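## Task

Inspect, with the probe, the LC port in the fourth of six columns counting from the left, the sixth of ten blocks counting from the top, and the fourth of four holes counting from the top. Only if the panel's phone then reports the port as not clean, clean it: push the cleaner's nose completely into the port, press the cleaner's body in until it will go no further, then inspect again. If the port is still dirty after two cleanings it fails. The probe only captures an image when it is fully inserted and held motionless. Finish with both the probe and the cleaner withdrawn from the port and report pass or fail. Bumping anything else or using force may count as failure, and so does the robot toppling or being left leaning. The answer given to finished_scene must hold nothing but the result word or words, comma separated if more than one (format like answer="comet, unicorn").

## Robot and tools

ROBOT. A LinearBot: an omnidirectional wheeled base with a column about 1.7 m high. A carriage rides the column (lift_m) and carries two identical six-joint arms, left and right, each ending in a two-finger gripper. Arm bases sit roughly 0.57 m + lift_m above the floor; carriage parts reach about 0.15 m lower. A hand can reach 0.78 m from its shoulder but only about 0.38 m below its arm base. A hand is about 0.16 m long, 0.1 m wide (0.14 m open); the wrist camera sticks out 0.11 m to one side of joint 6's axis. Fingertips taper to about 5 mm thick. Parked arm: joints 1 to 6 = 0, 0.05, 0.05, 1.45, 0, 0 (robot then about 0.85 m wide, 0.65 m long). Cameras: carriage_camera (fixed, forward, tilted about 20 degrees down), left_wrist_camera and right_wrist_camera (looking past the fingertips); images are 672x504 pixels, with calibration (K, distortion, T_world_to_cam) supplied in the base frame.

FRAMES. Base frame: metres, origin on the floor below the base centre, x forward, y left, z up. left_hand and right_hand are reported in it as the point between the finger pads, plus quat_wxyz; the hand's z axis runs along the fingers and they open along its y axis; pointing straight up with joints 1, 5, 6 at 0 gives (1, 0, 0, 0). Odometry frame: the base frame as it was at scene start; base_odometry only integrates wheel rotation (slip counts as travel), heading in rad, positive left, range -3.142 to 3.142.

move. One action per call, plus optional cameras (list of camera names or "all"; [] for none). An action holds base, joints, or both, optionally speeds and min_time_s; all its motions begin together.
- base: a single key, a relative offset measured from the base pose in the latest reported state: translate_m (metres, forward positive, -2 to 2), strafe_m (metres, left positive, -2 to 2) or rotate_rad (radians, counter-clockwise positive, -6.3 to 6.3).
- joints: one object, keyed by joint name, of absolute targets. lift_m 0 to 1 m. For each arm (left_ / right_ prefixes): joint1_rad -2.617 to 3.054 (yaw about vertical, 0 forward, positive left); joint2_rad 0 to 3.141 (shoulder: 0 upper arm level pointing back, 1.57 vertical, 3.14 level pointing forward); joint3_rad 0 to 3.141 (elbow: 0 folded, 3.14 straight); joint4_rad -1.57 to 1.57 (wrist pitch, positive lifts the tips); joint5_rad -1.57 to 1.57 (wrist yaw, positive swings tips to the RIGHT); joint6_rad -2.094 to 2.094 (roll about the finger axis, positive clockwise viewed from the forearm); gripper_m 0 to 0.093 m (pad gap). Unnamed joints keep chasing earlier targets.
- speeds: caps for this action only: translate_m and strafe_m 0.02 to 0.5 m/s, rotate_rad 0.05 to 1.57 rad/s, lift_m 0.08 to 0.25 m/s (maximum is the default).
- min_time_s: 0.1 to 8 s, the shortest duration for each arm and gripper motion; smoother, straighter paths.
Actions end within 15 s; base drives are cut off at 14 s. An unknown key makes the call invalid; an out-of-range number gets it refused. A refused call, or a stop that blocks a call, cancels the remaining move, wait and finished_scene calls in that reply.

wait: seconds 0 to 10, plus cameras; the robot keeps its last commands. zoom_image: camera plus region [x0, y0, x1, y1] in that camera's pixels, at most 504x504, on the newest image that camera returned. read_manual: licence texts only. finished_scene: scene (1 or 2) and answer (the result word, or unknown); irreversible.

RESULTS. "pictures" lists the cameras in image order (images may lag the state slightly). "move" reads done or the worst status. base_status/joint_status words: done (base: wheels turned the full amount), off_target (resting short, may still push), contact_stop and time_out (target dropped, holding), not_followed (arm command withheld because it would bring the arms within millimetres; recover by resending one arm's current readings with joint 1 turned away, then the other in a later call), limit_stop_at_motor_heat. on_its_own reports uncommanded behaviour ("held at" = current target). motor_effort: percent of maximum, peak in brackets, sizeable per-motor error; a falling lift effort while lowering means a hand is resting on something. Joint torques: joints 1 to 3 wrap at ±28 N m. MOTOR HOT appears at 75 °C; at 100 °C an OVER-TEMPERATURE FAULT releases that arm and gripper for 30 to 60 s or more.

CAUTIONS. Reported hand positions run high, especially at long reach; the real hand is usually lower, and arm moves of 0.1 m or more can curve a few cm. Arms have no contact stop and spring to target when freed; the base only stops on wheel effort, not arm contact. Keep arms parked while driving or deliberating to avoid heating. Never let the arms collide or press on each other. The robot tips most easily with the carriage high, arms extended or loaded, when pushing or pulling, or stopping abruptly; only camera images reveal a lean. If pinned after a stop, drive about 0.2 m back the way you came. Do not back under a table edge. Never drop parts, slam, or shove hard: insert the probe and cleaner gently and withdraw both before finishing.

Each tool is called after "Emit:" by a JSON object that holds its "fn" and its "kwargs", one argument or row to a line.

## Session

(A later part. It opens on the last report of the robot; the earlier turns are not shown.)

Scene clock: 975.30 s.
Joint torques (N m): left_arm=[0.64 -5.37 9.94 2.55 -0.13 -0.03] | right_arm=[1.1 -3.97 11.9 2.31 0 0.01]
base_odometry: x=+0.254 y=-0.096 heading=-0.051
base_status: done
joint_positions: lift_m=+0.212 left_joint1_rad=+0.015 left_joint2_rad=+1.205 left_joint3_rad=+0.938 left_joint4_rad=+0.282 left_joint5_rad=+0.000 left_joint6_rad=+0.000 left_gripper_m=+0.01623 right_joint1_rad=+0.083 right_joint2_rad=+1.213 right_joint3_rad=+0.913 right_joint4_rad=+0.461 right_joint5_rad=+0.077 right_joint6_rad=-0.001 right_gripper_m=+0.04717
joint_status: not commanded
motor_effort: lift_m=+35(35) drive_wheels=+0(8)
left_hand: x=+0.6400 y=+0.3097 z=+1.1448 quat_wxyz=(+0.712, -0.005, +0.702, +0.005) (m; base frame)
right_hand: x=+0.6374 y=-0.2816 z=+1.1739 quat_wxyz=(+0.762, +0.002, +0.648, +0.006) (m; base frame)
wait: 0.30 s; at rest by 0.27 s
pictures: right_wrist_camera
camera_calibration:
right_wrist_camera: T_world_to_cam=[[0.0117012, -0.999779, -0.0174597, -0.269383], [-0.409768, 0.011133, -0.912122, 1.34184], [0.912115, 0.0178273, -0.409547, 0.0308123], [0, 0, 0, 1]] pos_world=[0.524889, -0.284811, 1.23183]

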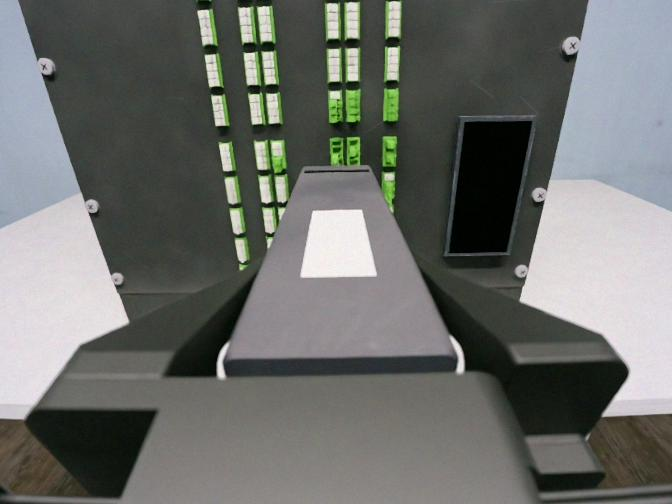

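Emit:
{"fn": "move", "kwargs": {
  "base": {"translate_m":0.003},
  "joints": {"lift_m":0.212,"right_joint1_rad":0.0903},
  "speeds": {"translate_m":0.02},
  "cameras": []
}}

Emit:
{"fn": "wait", "kwargs": {
  "seconds": 0.3,
  "cameras": ["right_wrist_camera"]
}}

Emit:
{"fn": "zoom_image", "kwargs": {
  "camera": "right_wrist_camera",
  "region": [310, 130, 360, 180]
}}

Scene clock: 980.30 s.
Joint torques (N m): left_arm=[0.64 -5.04 9.84 2.5 -0.13 -0.03] | right_arm=[1.22 -3.9 11.93 2.32 -0.02 0.01]
move: done
base_odometry: x=+0.257 y=-0.097 heading=-0.052
base_status: done
joint_positions: lift_m=+0.212 left_joint1_rad=+0.015 left_joint2_rad=+1.205 left_joint3_rad=+0.938 left_joint4_rad=+0.282 left_joint5_rad=+0.000 left_joint6_rad=+0.000 left_gripper_m=+0.01623 right_joint1_rad=+0.083 right_joint2_rad=+1.213 right_joint3_rad=+0.913 right_joint4_rad=+0.461 right_joint5_rad=+0.078 right_joint6_rad=-0.001 right_gripper_m=+0.04717
joint_status: all done
motor_effort: lift_m=+35(35) drive_wheels=+0(9)
left_hand: x=+0.6400 y=+0.3097 z=+1.1444 quat_wxyz=(+0.712, -0.005, +0.702, +0.005) (m; base frame)
right_hand: x=+0.6374 y=-0.2817 z=+1.1734 quat_wxyz=(+0.762, +0.003, +0.648, +0.006) (m; base frame)
pictures: none
No camera images: "cameras" was empty.

Scene clock: 980.60 s.
Joint torques (N m): left_arm=[0.64 -5.18 9.89 2.47 -0.13 -0.03] | right_arm=[1.21 -4.01 12.03 2.28 -0.02 0.01]
base_odometry: x=+0.257 y=-0.097 heading=-0.052
base_status: done
joint_positions: lift_m=+0.212 left_joint1_rad=+0.015 left_joint2_rad=+1.205 left_joint3_rad=+0.938 left_joint4_rad=+0.282 left_joint5_rad=+0.000 left_joint6_rad=+0.000 left_gripper_m=+0.01623 right_joint1_rad=+0.083 right_joint2_rad=+1.213 right_joint3_rad=+0.913 right_joint4_rad=+0.461 right_joint5_rad=+0.078 right_joint6_rad=-0.001 right_gripper_m=+0.04717
joint_status: all done
motor_effort: lift_m=+35(35) drive_wheels=+0(9)
left_hand: x=+0.6400 y=+0.3097 z=+1.1444 quat_wxyz=(+0.712, -0.005, +0.702, +0.005) (m; base frame)
right_hand: x=+0.6374 y=-0.2817 z=+1.1734 quat_wxyz=(+0.762, +0.003, +0.648, +0.006) (m; base frame)
wait: 0.30 s; at rest by 0.27 s
pictures: right_wrist_camera
camera_calibration:
right_wrist_camera: T_world_to_cam=[[0.0109849, -0.999785, -0.017583, -0.268962], [-0.410053, 0.0115336, -0.911989, 1.34148], [0.911996, 0.017228, -0.409838, 0.0308615], [0, 0, 0, 1]] pos_world=[0.524888, -0.284908, 1.23134]

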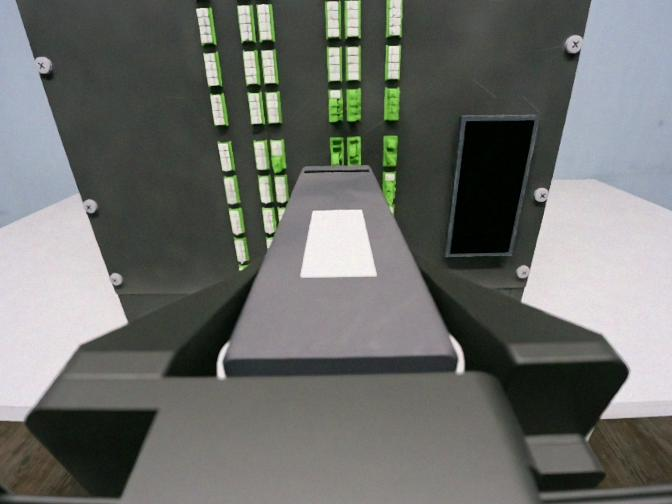

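Scaled by 10.080 from the camera's 672x504 image, which has a finer 960x720 frame.

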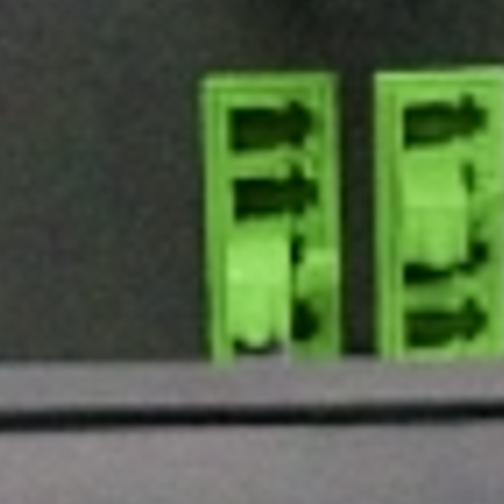

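Emit:
{"fn": "move", "kwargs": {
  "base": {"translate_m":0.005},
  "joints": {"lift_m":0.2123},
  "speeds": {"translate_m":0.02},
  "cameras": []
}}

Emit:
{"fn": "wait", "kwargs": {
  "seconds": 0.3,
  "cameras": ["right_wrist_camera"]
}}

Emit:
{"fn": "zoom_image", "kwargs": {
  "camera": "right_wrist_camera",
  "region": [310, 130, 360, 180]
}}

Scene clock: 988.20 s.
Joint torques (N m): left_arm=[0.81 -5.19 9.96 2.45 -0.13 -0.03] | right_arm=[1.13 -4.08 11.99 2.32 -0.02 0]
move: done
base_odometry: x=+0.262 y=-0.097 heading=-0.052
base_status: done
joint_positions: lift_m=+0.212 left_joint1_rad=+0.015 left_joint2_rad=+1.205 left_joint3_rad=+0.938 left_joint4_rad=+0.281 left_joint5_rad=+0.000 left_joint6_rad=+0.000 left_gripper_m=+0.01623 right_joint1_rad=+0.084 right_joint2_rad=+1.213 right_joint3_rad=+0.913 right_joint4_rad=+0.462 right_joint5_rad=+0.078 right_joint6_rad=-0.001 right_gripper_m=+0.04717
joint_status: all done
motor_effort: lift_m=+35(37) drive_wheels=-4(8)
left_hand: x=+0.6400 y=+0.3097 z=+1.1446 quat_wxyz=(+0.712, -0.005, +0.702, +0.005) (m; base frame)
right_hand: x=+0.6373 y=-0.2813 z=+1.1739 quat_wxyz=(+0.762, +0.002, +0.647, +0.006) (m; base frame)
pictures: none
No camera images: "cameras" was empty.

Scene clock: 988.50 s.
Joint torques (N m): left_arm=[0.62 -5.26 10.02 2.44 -0.13 -0.02] | right_arm=[1.17 -4.03 11.92 2.3 -0.01 0.01]
base_odometry: x=+0.262 y=-0.097 heading=-0.052
base_status: done
joint_positions: lift_m=+0.212 left_joint1_rad=+0.015 left_joint2_rad=+1.205 left_joint3_rad=+0.938 left_joint4_rad=+0.281 left_joint5_rad=+0.000 left_joint6_rad=+0.000 left_gripper_m=+0.01623 right_joint1_rad=+0.084 right_joint2_rad=+1.213 right_joint3_rad=+0.913 right_joint4_rad=+0.462 right_joint5_rad=+0.078 right_joint6_rad=-0.001 right_gripper_m=+0.04717
joint_status: all done
motor_effort: lift_m=+35(37) drive_wheels=-4(8)
left_hand: x=+0.6400 y=+0.3097 z=+1.1446 quat_wxyz=(+0.712, -0.005, +0.702, +0.005) (m; base frame)
right_hand: x=+0.6373 y=-0.2813 z=+1.1739 quat_wxyz=(+0.762, +0.002, +0.647, +0.006) (m; base frame)
wait: 0.30 s; at rest by 0.27 s
pictures: right_wrist_camera
camera_calibration:
right_wrist_camera: T_world_to_cam=[[0.0121305, -0.999769, -0.0177455, -0.268955], [-0.409079, 0.0112318, -0.91243, 1.34174], [0.912418, 0.0183276, -0.408849, 0.0299766], [0, 0, 0, 1]] pos_world=[0.524791, -0.284512, 1.23173]

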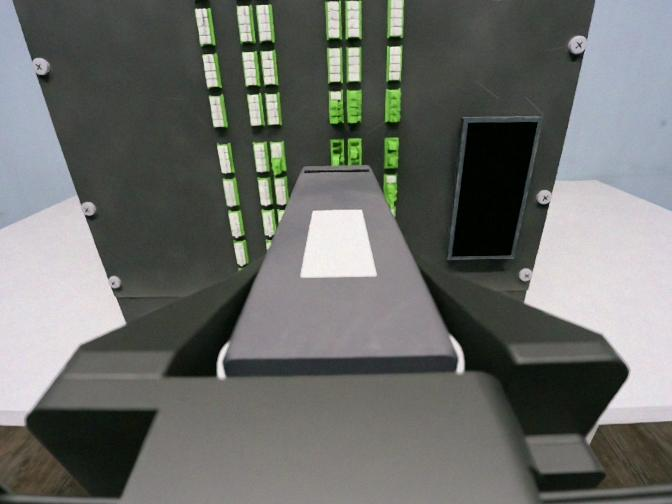

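Scaled by 10.080 from the camera's 672x504 image, which has a finer 960x720 frame.

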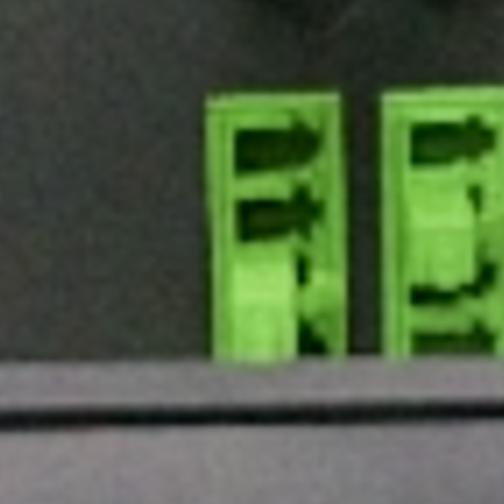

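Emit:
{"fn": "move", "kwargs": {
  "base": {"translate_m":0.004},
  "speeds": {"translate_m":0.02},
  "cameras": []
}}

Emit:
{"fn": "wait", "kwargs": {
  "seconds": 0.3,
  "cameras": ["right_wrist_camera"]
}}

Emit:
{"fn": "zoom_image", "kwargs": {
  "camera": "right_wrist_camera",
  "region": [310, 130, 360, 180]
}}

Scene clock: 998.67 s.
Joint torques (N m): left_arm=[0.58 -5.15 9.91 2.52 -0.13 -0.02] | right_arm=[0.98 -3.86 11.96 2.29 -0.01 0.01]
move: done
base_odometry: x=+0.266 y=-0.097 heading=-0.052
base_status: done
joint_positions: lift_m=+0.212 left_joint1_rad=+0.015 left_joint2_rad=+1.205 left_joint3_rad=+0.938 left_joint4_rad=+0.281 left_joint5_rad=+0.000 left_joint6_rad=+0.000 left_gripper_m=+0.01623 right_joint1_rad=+0.085 right_joint2_rad=+1.211 right_joint3_rad=+0.913 right_joint4_rad=+0.461 right_joint5_rad=+0.079 right_joint6_rad=-0.001 right_gripper_m=+0.04717
joint_status: not commanded
motor_effort: lift_m=+35(35) drive_wheels=+2(8)
left_hand: x=+0.6400 y=+0.3097 z=+1.1445 quat_wxyz=(+0.712, -0.005, +0.703, +0.005) (m; base frame)
right_hand: x=+0.6370 y=-0.2808 z=+1.1742 quat_wxyz=(+0.762, +0.002, +0.647, +0.007) (m; base frame)
pictures: none
No camera images: "cameras" was empty.

Scene clock: 998.97 s.
Joint torques (N m): left_arm=[0.64 -5.16 9.95 2.51 -0.13 -0.03] | right_arm=[1.01 -3.89 11.95 2.32 -0.03 0.01]
base_odometry: x=+0.266 y=-0.097 heading=-0.052
base_status: done
joint_positions: lift_m=+0.212 left_joint1_rad=+0.015 left_joint2_rad=+1.205 left_joint3_rad=+0.938 left_joint4_rad=+0.281 left_joint5_rad=+0.000 left_joint6_rad=+0.000 left_gripper_m=+0.01623 right_joint1_rad=+0.085 right_joint2_rad=+1.211 right_joint3_rad=+0.913 right_joint4_rad=+0.461 right_joint5_rad=+0.079 right_joint6_rad=-0.001 right_gripper_m=+0.04717
joint_status: not commanded
motor_effort: lift_m=+35(35) drive_wheels=+2(8)
left_hand: x=+0.6400 y=+0.3097 z=+1.1445 quat_wxyz=(+0.712, -0.005, +0.703, +0.005) (m; base frame)
right_hand: x=+0.6370 y=-0.2808 z=+1.1742 quat_wxyz=(+0.762, +0.002, +0.647, +0.007) (m; base frame)
wait: 0.30 s; at rest by 0.27 s
pictures: right_wrist_camera
camera_calibration:
right_wrist_camera: T_world_to_cam=[[0.0125036, -0.999762, -0.0179023, -0.268646], [-0.408676, 0.0112306, -0.912611, 1.34186], [0.912594, 0.0187271, -0.408438, 0.029972], [0, 0, 0, 1]] pos_world=[0.524393, -0.284214, 1.23203]

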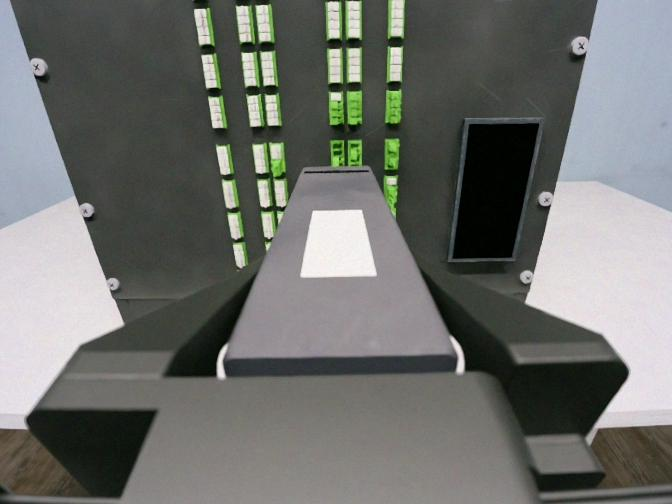

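Scaled by 10.080 from the camera's 672x504 image, which has a finer 960x720 frame.

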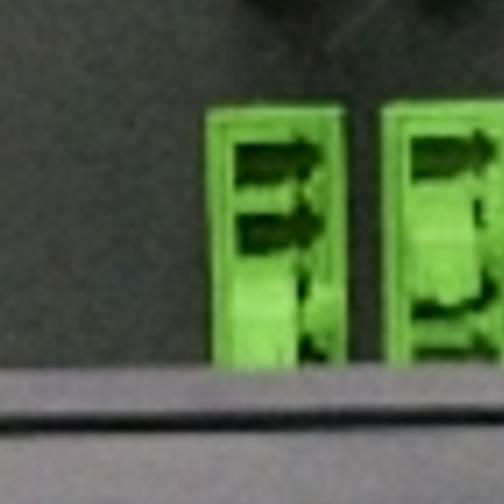

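Emit:
{"fn": "move", "kwargs": {
  "base": {"translate_m":-0.02},
  "speeds": {"translate_m":0.03},
  "cameras": []
}}

Emit:
{"fn": "wait", "kwargs": {
  "seconds": 0.3,
  "cameras": ["right_wrist_camera","carriage_camera"]
}}

Emit:
{"fn": "zoom_image", "kwargs": {
  "camera": "right_wrist_camera",
  "region": [310, 130, 360, 180]
}}

Emit:
{"fn": "zoom_image", "kwargs": {
  "camera": "carriage_camera",
  "region": [340, 180, 460, 300]
}}

Scene clock: 1031.30 s.
Joint torques (N m): left_arm=[0.55 -4.92 9.89 2.51 -0.13 -0.03] | right_arm=[0.91 -4.3 12.07 2.24 -0.02 0.01]
move: done
base_odometry: x=+0.246 y=-0.096 heading=-0.052
base_status: done
joint_positions: lift_m=+0.212 left_joint1_rad=+0.015 left_joint2_rad=+1.205 left_joint3_rad=+0.938 left_joint4_rad=+0.281 left_joint5_rad=+0.000 left_joint6_rad=+0.000 left_gripper_m=+0.01623 right_joint1_rad=+0.086 right_joint2_rad=+1.215 right_joint3_rad=+0.913 right_joint4_rad=+0.463 right_joint5_rad=+0.079 right_joint6_rad=-0.001 right_gripper_m=+0.04717
joint_status: not commanded
motor_effort: lift_m=+35(35) drive_wheels=-5(13)
left_hand: x=+0.6400 y=+0.3097 z=+1.1445 quat_wxyz=(+0.712, -0.005, +0.703, +0.005) (m; base frame)
right_hand: x=+0.6380 y=-0.2806 z=+1.1730 quat_wxyz=(+0.761, +0.002, +0.648, +0.007) (m; base frame)
pictures: none
No camera images: "cameras" was empty.

Scene clock: 1031.60 s.
Joint torques (N m): left_arm=[0.64 -5.11 9.99 2.55 -0.13 -0.03] | right_arm=[0.95 -4.46 11.92 2.29 -0.03 0.01]
base_odometry: x=+0.246 y=-0.096 heading=-0.052
base_status: done
joint_positions: lift_m=+0.212 left_joint1_rad=+0.015 left_joint2_rad=+1.205 left_joint3_rad=+0.938 left_joint4_rad=+0.281 left_joint5_rad=+0.000 left_joint6_rad=+0.000 left_gripper_m=+0.01623 right_joint1_rad=+0.086 right_joint2_rad=+1.215 right_joint3_rad=+0.913 right_joint4_rad=+0.463 right_joint5_rad=+0.079 right_joint6_rad=-0.001 right_gripper_m=+0.04717
joint_status: not commanded
motor_effort: lift_m=+35(35) drive_wheels=+1(13)
left_hand: x=+0.6400 y=+0.3097 z=+1.1445 quat_wxyz=(+0.712, -0.005, +0.703, +0.005) (m; base frame)
right_hand: x=+0.6380 y=-0.2806 z=+1.1730 quat_wxyz=(+0.761, +0.002, +0.648, +0.007) (m; base frame)
wait: 0.30 s; at rest by 0.27 s
pictures: carriage_camera, right_wrist_camera
camera_calibration:
carriage_camera: T_world_to_cam=[[0.0407286, -0.998992, -0.0188871, 0.0143703], [-0.3578, 0.00306708, -0.933793, 1.17373], [0.93291, 0.0447899, -0.357314, 0.319736], [0, 0, 0, 1]] pos_world=[0.121091, -0.00356507, 1.21054]
right_wrist_camera: T_world_to_cam=[[0.0128919, -0.99976, -0.0176931, -0.268942], [-0.411165, 0.0108291, -0.911496, 1.34127], [0.91147, 0.0190257, -0.410927, 0.0322129], [0, 0, 0, 1]] pos_world=[0.525589, -0.284016, 1.23104]

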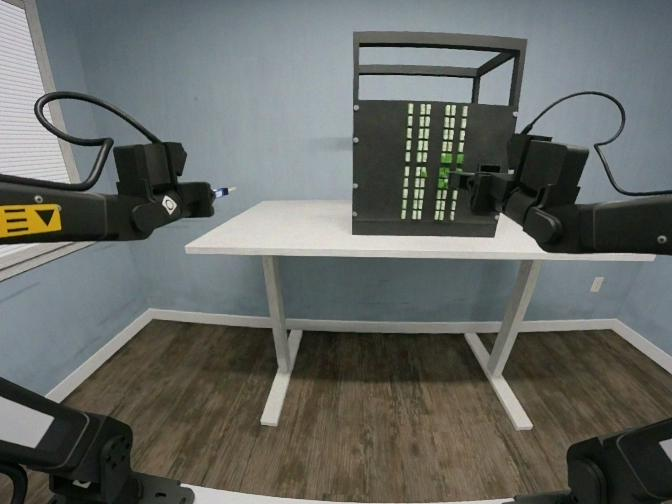

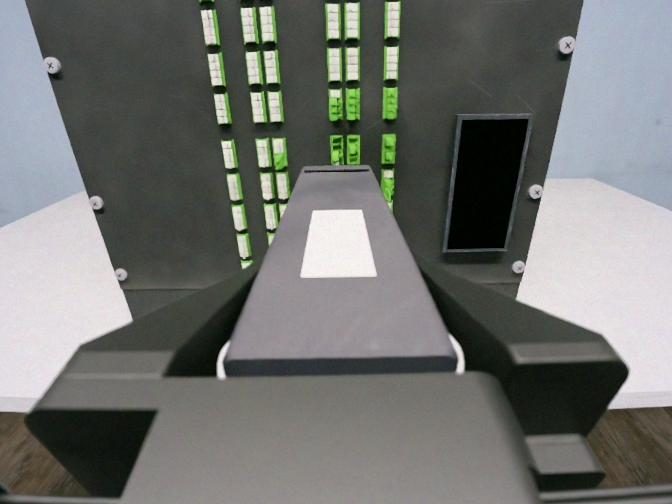

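Scaled by 10.080 from the camera's 672x504 image, which has a finer 960x720 frame.

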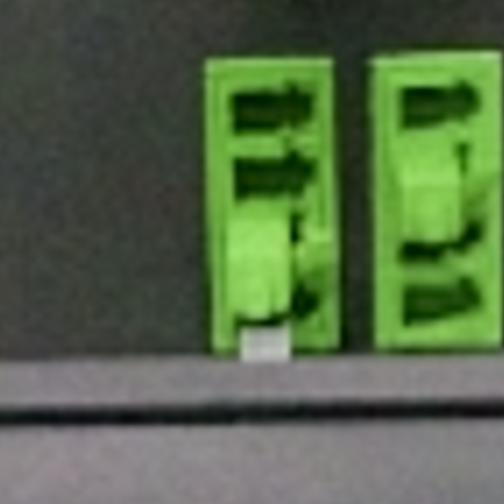

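Scaled by 4.200 from the camera's 672x504 image, which has a finer 960x720 frame.

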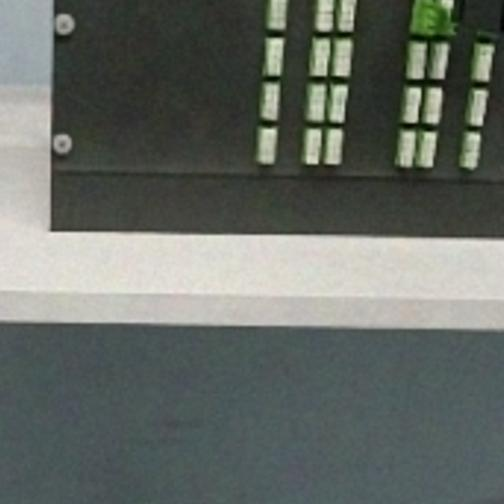

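Emit:
{"fn": "zoom_image", "kwargs": {
  "camera": "right_wrist_camera",
  "region": [290, 150, 386, 222]
}}

Emit:
{"fn": "zoom_image", "kwargs": {
  "camera": "right_wrist_camera",
  "region": [210, 200, 470, 395]
}}

Emit:
{"fn": "zoom_image", "kwargs": {
  "camera": "right_wrist_camera",
  "region": [35, 45, 75, 85]
}}

Emit:
{"fn": "zoom_image", "kwargs": {
  "camera": "right_wrist_camera",
  "region": [545, 25, 585, 65]
}}

Emit:
{"fn": "zoom_image", "kwargs": {
  "camera": "right_wrist_camera",
  "region": [100, 255, 140, 295]
}}

Emit:
{"fn": "zoom_image", "kwargs": {
  "camera": "right_wrist_camera",
  "region": [500, 250, 540, 290]
}}

Scaled by 5.250 from the camera's 672x504 image, which has a finer 960x720 frame.

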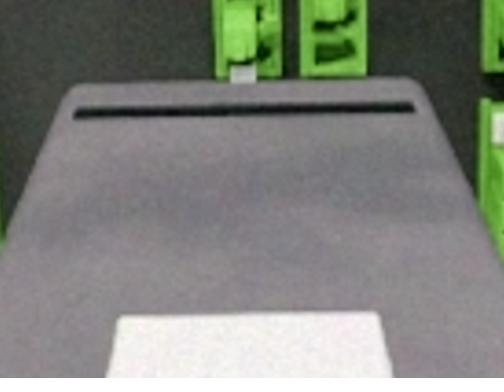

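Scaled by 1.938 from the camera's 672x504 image, which has a finer 960x720 frame.

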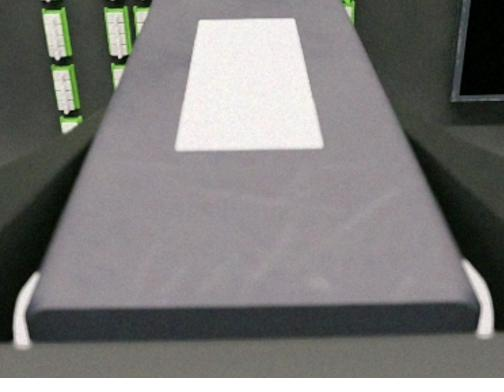

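Scaled by 12.600 from the camera's 672x504 image, which has a finer 960x720 frame.

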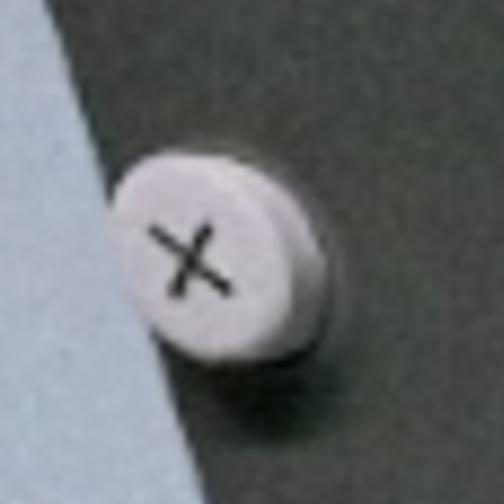

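Scaled by 12.600 from the camera's 672x504 image, which has a finer 960x720 frame.

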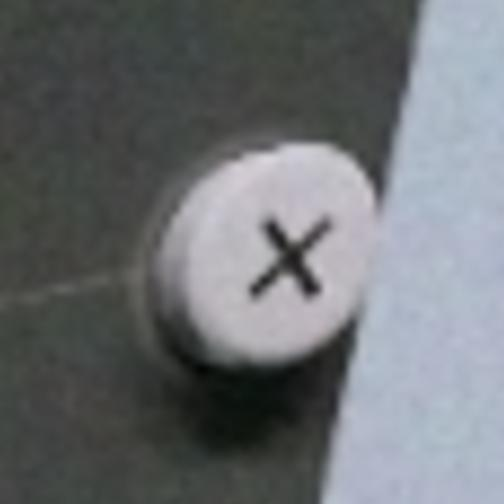

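Scaled by 12.600 from the camera's 672x504 image, which has a finer 960x720 frame.

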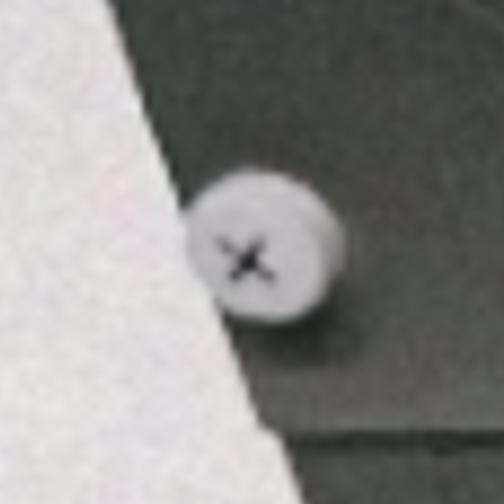

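Scaled by 12.600 from the camera's 672x504 image, which has a finer 960x720 frame.

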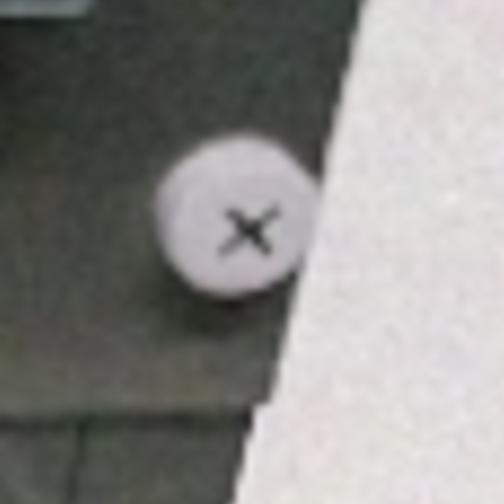

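Emit:
{"fn": "move", "kwargs": {
  "base": {"translate_m":-0.02},
  "speeds": {"translate_m":0.03},
  "cameras": []
}}

Emit:
{"fn": "move", "kwargs": {
  "joints": {"right_joint1_rad":0.118,"right_joint5_rad":0.128},
  "min_time_s": 1,
  "cameras": []
}}

Emit:
{"fn": "wait", "kwargs": {
  "seconds": 0.3,
  "cameras": ["right_wrist_camera"]
}}

Emit:
{"fn": "zoom_image", "kwargs": {
  "camera": "right_wrist_camera",
  "region": [310, 130, 360, 180]
}}

Scene clock: 1112.60 s.
Joint torques (N m): left_arm=[0.64 -5.12 9.91 2.44 -0.13 -0.03] | right_arm=[1.02 -4.29 11.92 2.3 -0.03 0.01]
move: done
base_odometry: x=+0.226 y=-0.095 heading=-0.051
base_status: done
joint_positions: lift_m=+0.212 left_joint1_rad=+0.015 left_joint2_rad=+1.205 left_joint3_rad=+0.938 left_joint4_rad=+0.281 left_joint5_rad=+0.000 left_joint6_rad=+0.000 left_gripper_m=+0.01623 right_joint1_rad=+0.086 right_joint2_rad=+1.215 right_joint3_rad=+0.913 right_joint4_rad=+0.462 right_joint5_rad=+0.079 right_joint6_rad=-0.001 right_gripper_m=+0.04717
joint_status: not commanded
motor_effort: lift_m=+35(35) drive_wheels=+2(12)
left_hand: x=+0.6400 y=+0.3097 z=+1.1446 quat_wxyz=(+0.712, -0.005, +0.702, +0.005) (m; base frame)
right_hand: x=+0.6380 y=-0.2806 z=+1.1728 quat_wxyz=(+0.761, +0.002, +0.649, +0.007) (m; base frame)
pictures: none
No camera images: "cameras" was empty.

Scene clock: 1113.90 s.
Joint torques (N m): left_arm=[0.64 -5.16 9.96 2.49 -0.13 -0.03] | right_arm=[1.14 -4.25 11.93 2.3 0.06 0.01]
move: done
base_odometry: x=+0.226 y=-0.095 heading=-0.051
base_status: not commanded
joint_positions: lift_m=+0.212 left_joint1_rad=+0.015 left_joint2_rad=+1.205 left_joint3_rad=+0.938 left_joint4_rad=+0.281 left_joint5_rad=+0.000 left_joint6_rad=+0.000 left_gripper_m=+0.01623 right_joint1_rad=+0.111 right_joint2_rad=+1.215 right_joint3_rad=+0.913 right_joint4_rad=+0.462 right_joint5_rad=+0.118 right_joint6_rad=-0.001 right_gripper_m=+0.04717
joint_status: all done
motor_effort: lift_m=+35(35) drive_wheels=+2(2)
left_hand: x=+0.6400 y=+0.3097 z=+1.1446 quat_wxyz=(+0.712, -0.005, +0.702, +0.005) (m; base frame)
right_hand: x=+0.6374 y=-0.2766 z=+1.1727 quat_wxyz=(+0.761, +0.009, +0.649, +0.004) (m; base frame)
pictures: none
No camera images: "cameras" was empty.

Scene clock: 1114.20 s.
Joint torques (N m): left_arm=[0.64 -5.18 9.98 2.49 -0.13 -0.03] | right_arm=[1.13 -4.27 11.96 2.29 0.05 0.02]
base_odometry: x=+0.226 y=-0.095 heading=-0.051
base_status: not commanded
joint_positions: lift_m=+0.212 left_joint1_rad=+0.015 left_joint2_rad=+1.205 left_joint3_rad=+0.938 left_joint4_rad=+0.281 left_joint5_rad=+0.000 left_joint6_rad=+0.000 left_gripper_m=+0.01623 right_joint1_rad=+0.111 right_joint2_rad=+1.215 right_joint3_rad=+0.913 right_joint4_rad=+0.462 right_joint5_rad=+0.119 right_joint6_rad=-0.001 right_gripper_m=+0.04717
joint_status: all done
motor_effort: lift_m=+35(35) drive_wheels=+2(2)
left_hand: x=+0.6400 y=+0.3097 z=+1.1446 quat_wxyz=(+0.712, -0.005, +0.702, +0.005) (m; base frame)
right_hand: x=+0.6374 y=-0.2766 z=+1.1727 quat_wxyz=(+0.761, +0.009, +0.649, +0.003) (m; base frame)
wait: 0.30 s; at rest by 0.27 s
pictures: right_wrist_camera
camera_calibration:
right_wrist_camera: T_world_to_cam=[[-0.000790636, -0.999712, -0.0239647, -0.248859], [-0.412139, 0.0221605, -0.910851, 1.34373], [0.911121, 0.00915663, -0.412038, 0.0314411], [0, 0, 0, 1]] pos_world=[0.524963, -0.278853, 1.23093]

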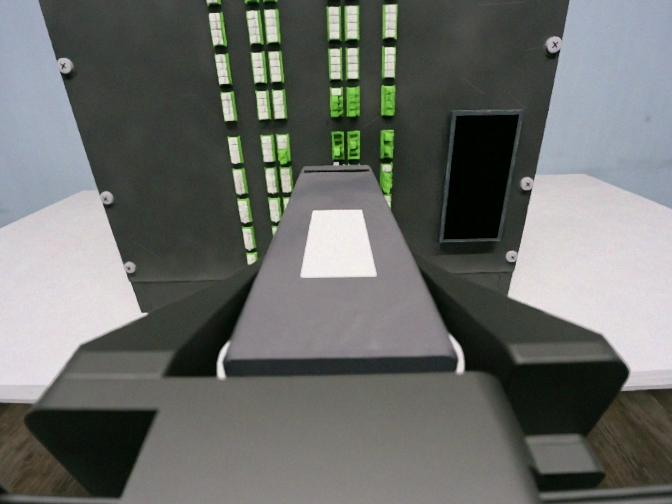

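Scaled by 10.080 from the camera's 672x504 image, which has a finer 960x720 frame.

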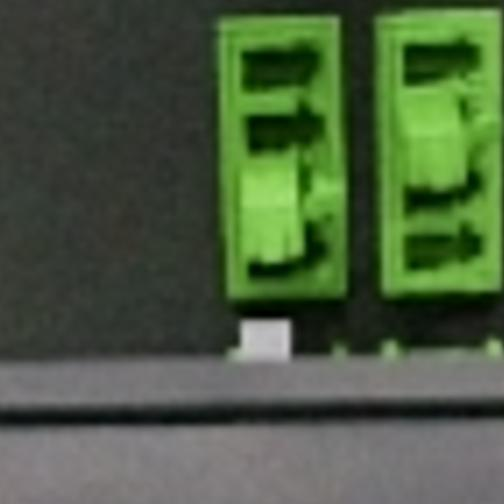

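Emit:
{"fn": "move", "kwargs": {
  "base": {"translate_m":0.02},
  "joints": {"right_joint4_rad":0.538},
  "speeds": {"translate_m":0.03},
  "cameras": []
}}

Emit:
{"fn": "wait", "kwargs": {
  "seconds": 0.3,
  "cameras": ["right_wrist_camera"]
}}

Emit:
{"fn": "zoom_image", "kwargs": {
  "camera": "right_wrist_camera",
  "region": [310, 130, 360, 180]
}}

Scene clock: 1124.80 s.
Joint torques (N m): left_arm=[0.65 -5.11 10.07 2.45 -0.13 -0.02] | right_arm=[1.05 -4.15 11.85 2.29 0.01 0.01]
move: off_target
base_odometry: x=+0.246 y=-0.096 heading=-0.052
base_status: done
joint_positions: lift_m=+0.212 left_joint1_rad=+0.015 left_joint2_rad=+1.205 left_joint3_rad=+0.938 left_joint4_rad=+0.282 left_joint5_rad=+0.000 left_joint6_rad=+0.000 left_gripper_m=+0.01623 right_joint1_rad=+0.112 right_joint2_rad=+1.215 right_joint3_rad=+0.913 right_joint4_rad=+0.465 right_joint5_rad=+0.120 right_joint6_rad=-0.001 right_gripper_m=+0.04717
joint_status: right_joint4_rad off_target (ended at +0.465, target +0.538)
motor_effort: lift_m=+35(35) drive_wheels=+3(11)
left_hand: x=+0.6400 y=+0.3097 z=+1.1447 quat_wxyz=(+0.712, -0.005, +0.702, +0.005) (m; base frame)
right_hand: x=+0.6373 y=-0.2766 z=+1.1734 quat_wxyz=(+0.762, +0.009, +0.648, +0.003) (m; base frame)
pictures: none
No camera images: "cameras" was empty.

Scene clock: 1125.10 s.
Joint torques (N m): left_arm=[0.64 -5.15 10.14 2.45 -0.13 -0.02] | right_arm=[1.07 -4.21 11.97 2.3 0.02 0.01]
base_odometry: x=+0.246 y=-0.096 heading=-0.052
base_status: done
joint_positions: lift_m=+0.212 left_joint1_rad=+0.015 left_joint2_rad=+1.205 left_joint3_rad=+0.938 left_joint4_rad=+0.282 left_joint5_rad=+0.000 left_joint6_rad=+0.000 left_gripper_m=+0.01623 right_joint1_rad=+0.112 right_joint2_rad=+1.215 right_joint3_rad=+0.913 right_joint4_rad=+0.465 right_joint5_rad=+0.120 right_joint6_rad=-0.001 right_gripper_m=+0.04717
joint_status: right_joint4_rad off_target (ended at +0.465, target +0.538)
motor_effort: lift_m=+35(35) drive_wheels=-6(11)
left_hand: x=+0.6400 y=+0.3097 z=+1.1447 quat_wxyz=(+0.712, -0.005, +0.702, +0.005) (m; base frame)
right_hand: x=+0.6373 y=-0.2766 z=+1.1734 quat_wxyz=(+0.762, +0.009, +0.648, +0.003) (m; base frame)
wait: 0.30 s; at rest by 0.27 s
pictures: right_wrist_camera
camera_calibration:
right_wrist_camera: T_world_to_cam=[[-0.0014105, -0.999698, -0.0245344, -0.247715], [-0.409436, 0.022961, -0.91205, 1.34424], [0.912338, 0.00875883, -0.409345, 0.0278042], [0, 0, 0, 1]] pos_world=[0.524666, -0.278749, 1.23132]

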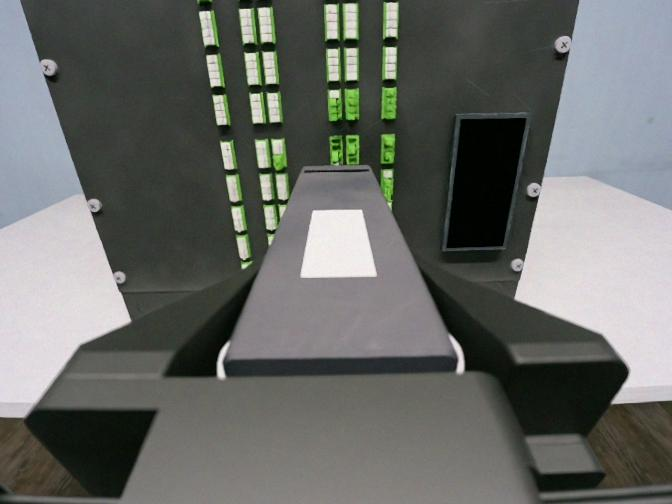

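Scaled by 10.080 from the camera's 672x504 image, which has a finer 960x720 frame.

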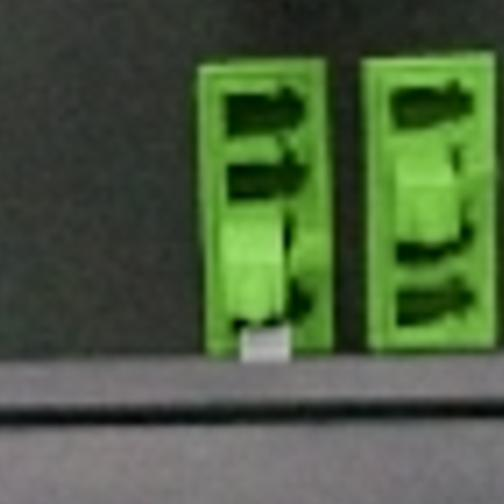

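Emit:
{"fn": "move", "kwargs": {
  "base": {"translate_m":0.008},
  "joints": {"right_joint1_rad":0.1208,"lift_m":0.213},
  "speeds": {"translate_m":0.03},
  "cameras": []
}}

Emit:
{"fn": "wait", "kwargs": {
  "seconds": 0.3,
  "cameras": ["right_wrist_camera"]
}}

Emit:
{"fn": "zoom_image", "kwargs": {
  "camera": "right_wrist_camera",
  "region": [310, 130, 360, 180]
}}

Scene clock: 1133.03 s.
Joint torques (N m): left_arm=[0.57 -5.19 10.15 2.5 -0.13 -0.02] | right_arm=[1.25 -4.37 12.01 2.32 0.01 0.01]
move: done
base_odometry: x=+0.254 y=-0.097 heading=-0.052
base_status: done
joint_positions: lift_m=+0.213 left_joint1_rad=+0.015 left_joint2_rad=+1.205 left_joint3_rad=+0.938 left_joint4_rad=+0.282 left_joint5_rad=+0.000 left_joint6_rad=+0.000 left_gripper_m=+0.01623 right_joint1_rad=+0.112 right_joint2_rad=+1.215 right_joint3_rad=+0.913 right_joint4_rad=+0.466 right_joint5_rad=+0.120 right_joint6_rad=-0.001 right_gripper_m=+0.04717
joint_status: all done
motor_effort: lift_m=+35(38) drive_wheels=-6(9)
left_hand: x=+0.6400 y=+0.3097 z=+1.1454 quat_wxyz=(+0.712, -0.005, +0.702, +0.005) (m; base frame)
right_hand: x=+0.6372 y=-0.2766 z=+1.1743 quat_wxyz=(+0.762, +0.009, +0.647, +0.003) (m; base frame)
pictures: none
No camera images: "cameras" was empty.

Scene clock: 1133.33 s.
Joint torques (N m): left_arm=[0.64 -5.26 9.89 2.52 -0.13 -0.03] | right_arm=[1.36 -4.23 11.96 2.29 0.02 0]
base_odometry: x=+0.254 y=-0.097 heading=-0.052
base_status: done
joint_positions: lift_m=+0.213 left_joint1_rad=+0.015 left_joint2_rad=+1.205 left_joint3_rad=+0.938 left_joint4_rad=+0.282 left_joint5_rad=+0.000 left_joint6_rad=+0.000 left_gripper_m=+0.01623 right_joint1_rad=+0.112 right_joint2_rad=+1.215 right_joint3_rad=+0.913 right_joint4_rad=+0.466 right_joint5_rad=+0.120 right_joint6_rad=-0.001 right_gripper_m=+0.04717
joint_status: all done
motor_effort: lift_m=+35(38) drive_wheels=+2(9)
left_hand: x=+0.6400 y=+0.3097 z=+1.1454 quat_wxyz=(+0.712, -0.005, +0.702, +0.005) (m; base frame)
right_hand: x=+0.6372 y=-0.2766 z=+1.1743 quat_wxyz=(+0.762, +0.009, +0.647, +0.003) (m; base frame)
wait: 0.30 s; at rest by 0.27 s
pictures: right_wrist_camera
camera_calibration:
right_wrist_camera: T_world_to_cam=[[-0.00143251, -0.999696, -0.0246272, -0.247569], [-0.408741, 0.0230614, -0.912359, 1.34497], [0.912649, 0.00875918, -0.40865, 0.0272009], [0, 0, 0, 1]] pos_world=[0.524567, -0.278749, 1.23212]

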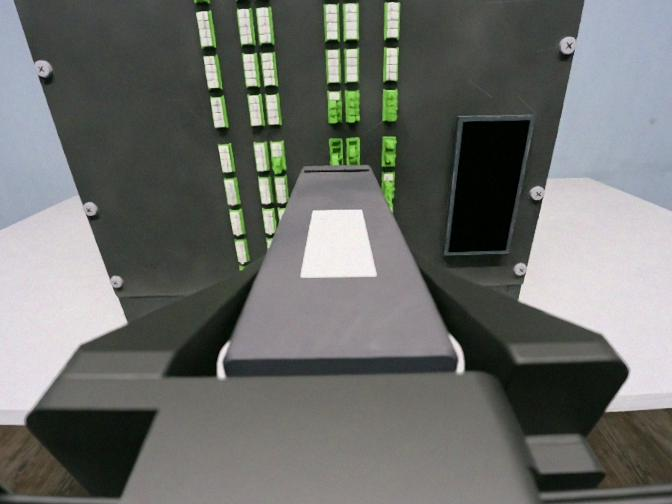

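Scaled by 10.080 from the camera's 672x504 image, which has a finer 960x720 frame.

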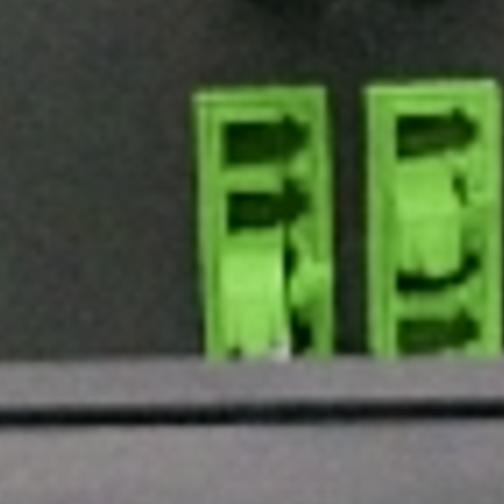

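Emit:
{"fn": "move", "kwargs": {
  "joints": {"lift_m":0.212},
  "cameras": []
}}

Emit:
{"fn": "wait", "kwargs": {
  "seconds": 0.3,
  "cameras": ["right_wrist_camera"]
}}

Emit:
{"fn": "zoom_image", "kwargs": {
  "camera": "right_wrist_camera",
  "region": [310, 130, 360, 180]
}}

Scene clock: 1141.17 s.
Joint torques (N m): left_arm=[0.64 -5.19 10 2.46 -0.13 -0.02] | right_arm=[1.33 -4.05 12.12 2.27 0.02 0.01]
move: done
base_odometry: x=+0.254 y=-0.097 heading=-0.052
base_status: not commanded
joint_positions: lift_m=+0.212 left_joint1_rad=+0.015 left_joint2_rad=+1.205 left_joint3_rad=+0.938 left_joint4_rad=+0.282 left_joint5_rad=+0.000 left_joint6_rad=+0.000 left_gripper_m=+0.01623 right_joint1_rad=+0.112 right_joint2_rad=+1.215 right_joint3_rad=+0.913 right_joint4_rad=+0.466 right_joint5_rad=+0.120 right_joint6_rad=-0.001 right_gripper_m=+0.04717
joint_status: all done
motor_effort: lift_m=+35(37) drive_wheels=+2(5)
left_hand: x=+0.6400 y=+0.3097 z=+1.1445 quat_wxyz=(+0.712, -0.005, +0.702, +0.005) (m; base frame)
right_hand: x=+0.6372 y=-0.2766 z=+1.1734 quat_wxyz=(+0.762, +0.009, +0.647, +0.003) (m; base frame)
pictures: none
No camera images: "cameras" was empty.

Scene clock: 1141.47 s.
Joint torques (N m): left_arm=[0.64 -5.04 10.06 2.51 -0.13 -0.02] | right_arm=[1.36 -4.19 11.95 2.31 0.01 0.01]
base_odometry: x=+0.254 y=-0.097 heading=-0.052
base_status: not commanded
joint_positions: lift_m=+0.212 left_joint1_rad=+0.015 left_joint2_rad=+1.205 left_joint3_rad=+0.938 left_joint4_rad=+0.282 left_joint5_rad=+0.000 left_joint6_rad=+0.000 left_gripper_m=+0.01623 right_joint1_rad=+0.112 right_joint2_rad=+1.215 right_joint3_rad=+0.913 right_joint4_rad=+0.466 right_joint5_rad=+0.120 right_joint6_rad=-0.001 right_gripper_m=+0.04717
joint_status: all done
motor_effort: lift_m=+35(37) drive_wheels=+2(5)
left_hand: x=+0.6400 y=+0.3097 z=+1.1445 quat_wxyz=(+0.712, -0.005, +0.702, +0.005) (m; base frame)
right_hand: x=+0.6372 y=-0.2766 z=+1.1734 quat_wxyz=(+0.762, +0.009, +0.647, +0.003) (m; base frame)
wait: 0.30 s; at rest by 0.27 s
pictures: right_wrist_camera
camera_calibration:
right_wrist_camera: T_world_to_cam=[[-0.00142357, -0.999696, -0.0246261, -0.2476], [-0.408417, 0.0230598, -0.912504, 1.34407], [0.912794, 0.0087587, -0.408326, 0.0263155], [0, 0, 0, 1]] pos_world=[0.524568, -0.278749, 1.23112]

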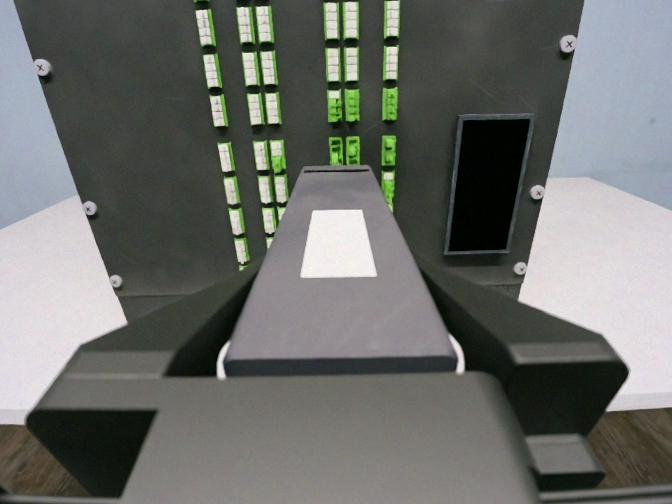

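Scaled by 10.080 from the camera's 672x504 image, which has a finer 960x720 frame.

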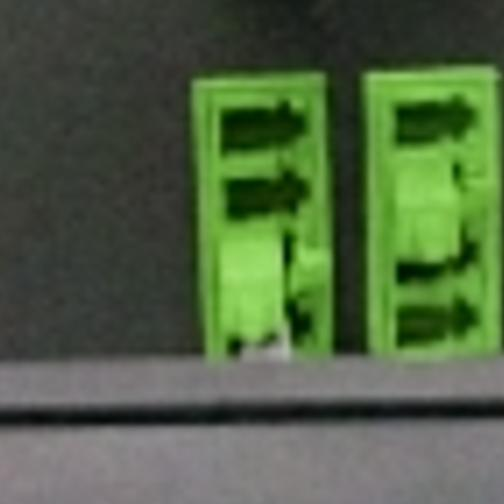

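Emit:
{"fn": "move", "kwargs": {
  "base": {"translate_m":0.001},
  "joints": {"right_joint1_rad":0.1222},
  "speeds": {"translate_m":0.03},
  "cameras": []
}}

Emit:
{"fn": "wait", "kwargs": {
  "seconds": 0.3,
  "cameras": ["right_wrist_camera"]
}}

Emit:
{"fn": "zoom_image", "kwargs": {
  "camera": "right_wrist_camera",
  "region": [310, 130, 360, 180]
}}

Scene clock: 1146.83 s.
Joint torques (N m): left_arm=[0.77 -5.24 10.06 2.47 -0.13 -0.03] | right_arm=[1.21 -4.26 11.89 2.29 0.01 0.01]
move: done
base_odometry: x=+0.255 y=-0.097 heading=-0.053
base_status: done
joint_positions: lift_m=+0.212 left_joint1_rad=+0.015 left_joint2_rad=+1.205 left_joint3_rad=+0.938 left_joint4_rad=+0.282 left_joint5_rad=+0.000 left_joint6_rad=+0.000 left_gripper_m=+0.01623 right_joint1_rad=+0.116 right_joint2_rad=+1.215 right_joint3_rad=+0.913 right_joint4_rad=+0.467 right_joint5_rad=+0.121 right_joint6_rad=-0.001 right_gripper_m=+0.04717
joint_status: all done
motor_effort: lift_m=+35(35) drive_wheels=-5(10)
left_hand: x=+0.6400 y=+0.3097 z=+1.1444 quat_wxyz=(+0.712, -0.005, +0.702, +0.005) (m; base frame)
right_hand: x=+0.6371 y=-0.2752 z=+1.1736 quat_wxyz=(+0.763, +0.008, +0.647, +0.005) (m; base frame)
pictures: none
No camera images: "cameras" was empty.

Scene clock: 1147.13 s.
Joint torques (N m): left_arm=[0.59 -5.04 9.95 2.48 -0.13 -0.03] | right_arm=[1.18 -4.14 11.89 2.29 0.01 0.01]
base_odometry: x=+0.255 y=-0.097 heading=-0.053
base_status: done
joint_positions: lift_m=+0.212 left_joint1_rad=+0.015 left_joint2_rad=+1.205 left_joint3_rad=+0.938 left_joint4_rad=+0.282 left_joint5_rad=+0.000 left_joint6_rad=+0.000 left_gripper_m=+0.01623 right_joint1_rad=+0.116 right_joint2_rad=+1.215 right_joint3_rad=+0.913 right_joint4_rad=+0.467 right_joint5_rad=+0.121 right_joint6_rad=-0.001 right_gripper_m=+0.04717
joint_status: all done
motor_effort: lift_m=+35(35) drive_wheels=+2(10)
left_hand: x=+0.6400 y=+0.3097 z=+1.1444 quat_wxyz=(+0.712, -0.005, +0.702, +0.005) (m; base frame)
right_hand: x=+0.6371 y=-0.2752 z=+1.1736 quat_wxyz=(+0.763, +0.008, +0.647, +0.005) (m; base frame)
wait: 0.30 s; at rest by 0.27 s
pictures: right_wrist_camera
camera_calibration:
right_wrist_camera: T_world_to_cam=[[0.00169148, -0.999691, -0.0247963, -0.248032], [-0.407783, 0.0219515, -0.912815, 1.3438], [0.913078, 0.0116555, -0.407619, 0.0263093], [0, 0, 0, 1]] pos_world=[0.524375, -0.277761, 1.23121]

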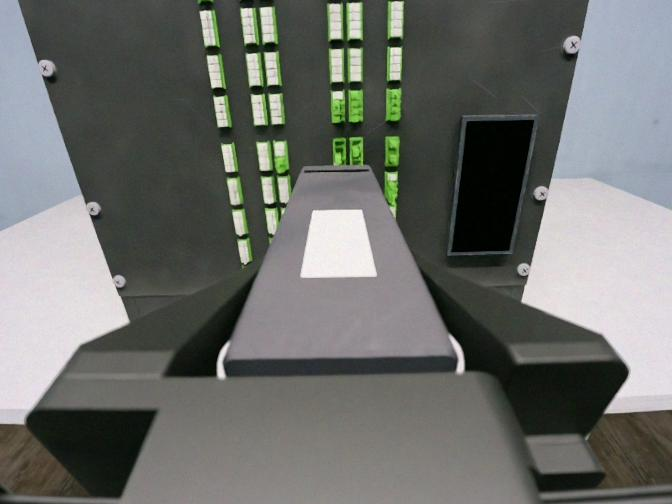

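Scaled by 10.080 from the camera's 672x504 image, which has a finer 960x720 frame.

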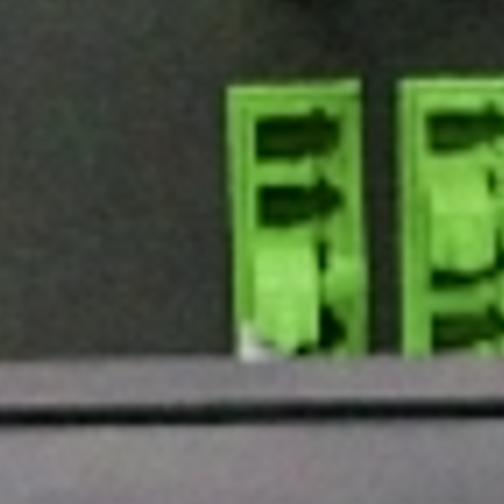

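Emit:
{"fn": "move", "kwargs": {
  "base": {"translate_m":-0.001},
  "joints": {"right_joint1_rad":0.1068,"lift_m":0.2115},
  "speeds": {"translate_m":0.03},
  "cameras": []
}}

Emit:
{"fn": "wait", "kwargs": {
  "seconds": 0.3,
  "cameras": ["right_wrist_camera"]
}}

Emit:
{"fn": "zoom_image", "kwargs": {
  "camera": "right_wrist_camera",
  "region": [310, 130, 360, 180]
}}

Scene clock: 1154.67 s.
Joint torques (N m): left_arm=[0.77 -5.15 9.98 2.48 -0.13 -0.02] | right_arm=[-0.34 -4.33 11.93 2.3 0.01 0.01]
move: done
base_odometry: x=+0.254 y=-0.097 heading=-0.053
base_status: done
joint_positions: lift_m=+0.211 left_joint1_rad=+0.015 left_joint2_rad=+1.205 left_joint3_rad=+0.938 left_joint4_rad=+0.281 left_joint5_rad=+0.000 left_joint6_rad=+0.000 left_gripper_m=+0.01623 right_joint1_rad=+0.116 right_joint2_rad=+1.215 right_joint3_rad=+0.913 right_joint4_rad=+0.467 right_joint5_rad=+0.121 right_joint6_rad=-0.001 right_gripper_m=+0.04717
joint_status: all done
motor_effort: lift_m=+35(35) drive_wheels=+1(12)
left_hand: x=+0.6400 y=+0.3097 z=+1.1438 quat_wxyz=(+0.712, -0.005, +0.702, +0.005) (m; base frame)
right_hand: x=+0.6371 y=-0.2752 z=+1.1732 quat_wxyz=(+0.763, +0.008, +0.647, +0.005) (m; base frame)
pictures: none
No camera images: "cameras" was empty.

Scene clock: 1154.97 s.
Joint torques (N m): left_arm=[0.64 -5.38 9.96 2.49 -0.13 -0.02] | right_arm=[-0.17 -4.31 11.79 2.31 0.03 0]
base_odometry: x=+0.254 y=-0.097 heading=-0.053
base_status: done
joint_positions: lift_m=+0.211 left_joint1_rad=+0.015 left_joint2_rad=+1.205 left_joint3_rad=+0.938 left_joint4_rad=+0.281 left_joint5_rad=+0.000 left_joint6_rad=+0.000 left_gripper_m=+0.01623 right_joint1_rad=+0.116 right_joint2_rad=+1.215 right_joint3_rad=+0.913 right_joint4_rad=+0.467 right_joint5_rad=+0.121 right_joint6_rad=-0.001 right_gripper_m=+0.04717
joint_status: all done
motor_effort: lift_m=+35(35) drive_wheels=-4(12)
left_hand: x=+0.6400 y=+0.3097 z=+1.1438 quat_wxyz=(+0.712, -0.005, +0.702, +0.005) (m; base frame)
right_hand: x=+0.6371 y=-0.2752 z=+1.1732 quat_wxyz=(+0.763, +0.008, +0.647, +0.005) (m; base frame)
wait: 0.30 s; at rest by 0.27 s
pictures: right_wrist_camera
camera_calibration:
right_wrist_camera: T_world_to_cam=[[0.00166067, -0.999689, -0.0248898, -0.24791], [-0.407412, 0.0220541, -0.912978, 1.34347], [0.913243, 0.0116565, -0.407248, 0.0256018], [0, 0, 0, 1]] pos_world=[0.524375, -0.27776, 1.23081]

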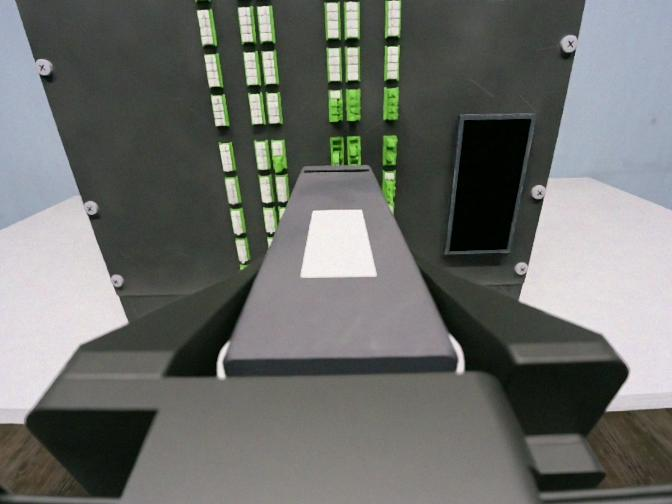

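Scaled by 10.080 from the camera's 672x504 image, which has a finer 960x720 frame.

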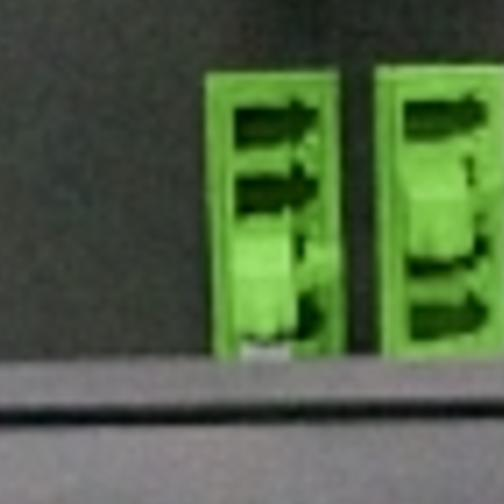

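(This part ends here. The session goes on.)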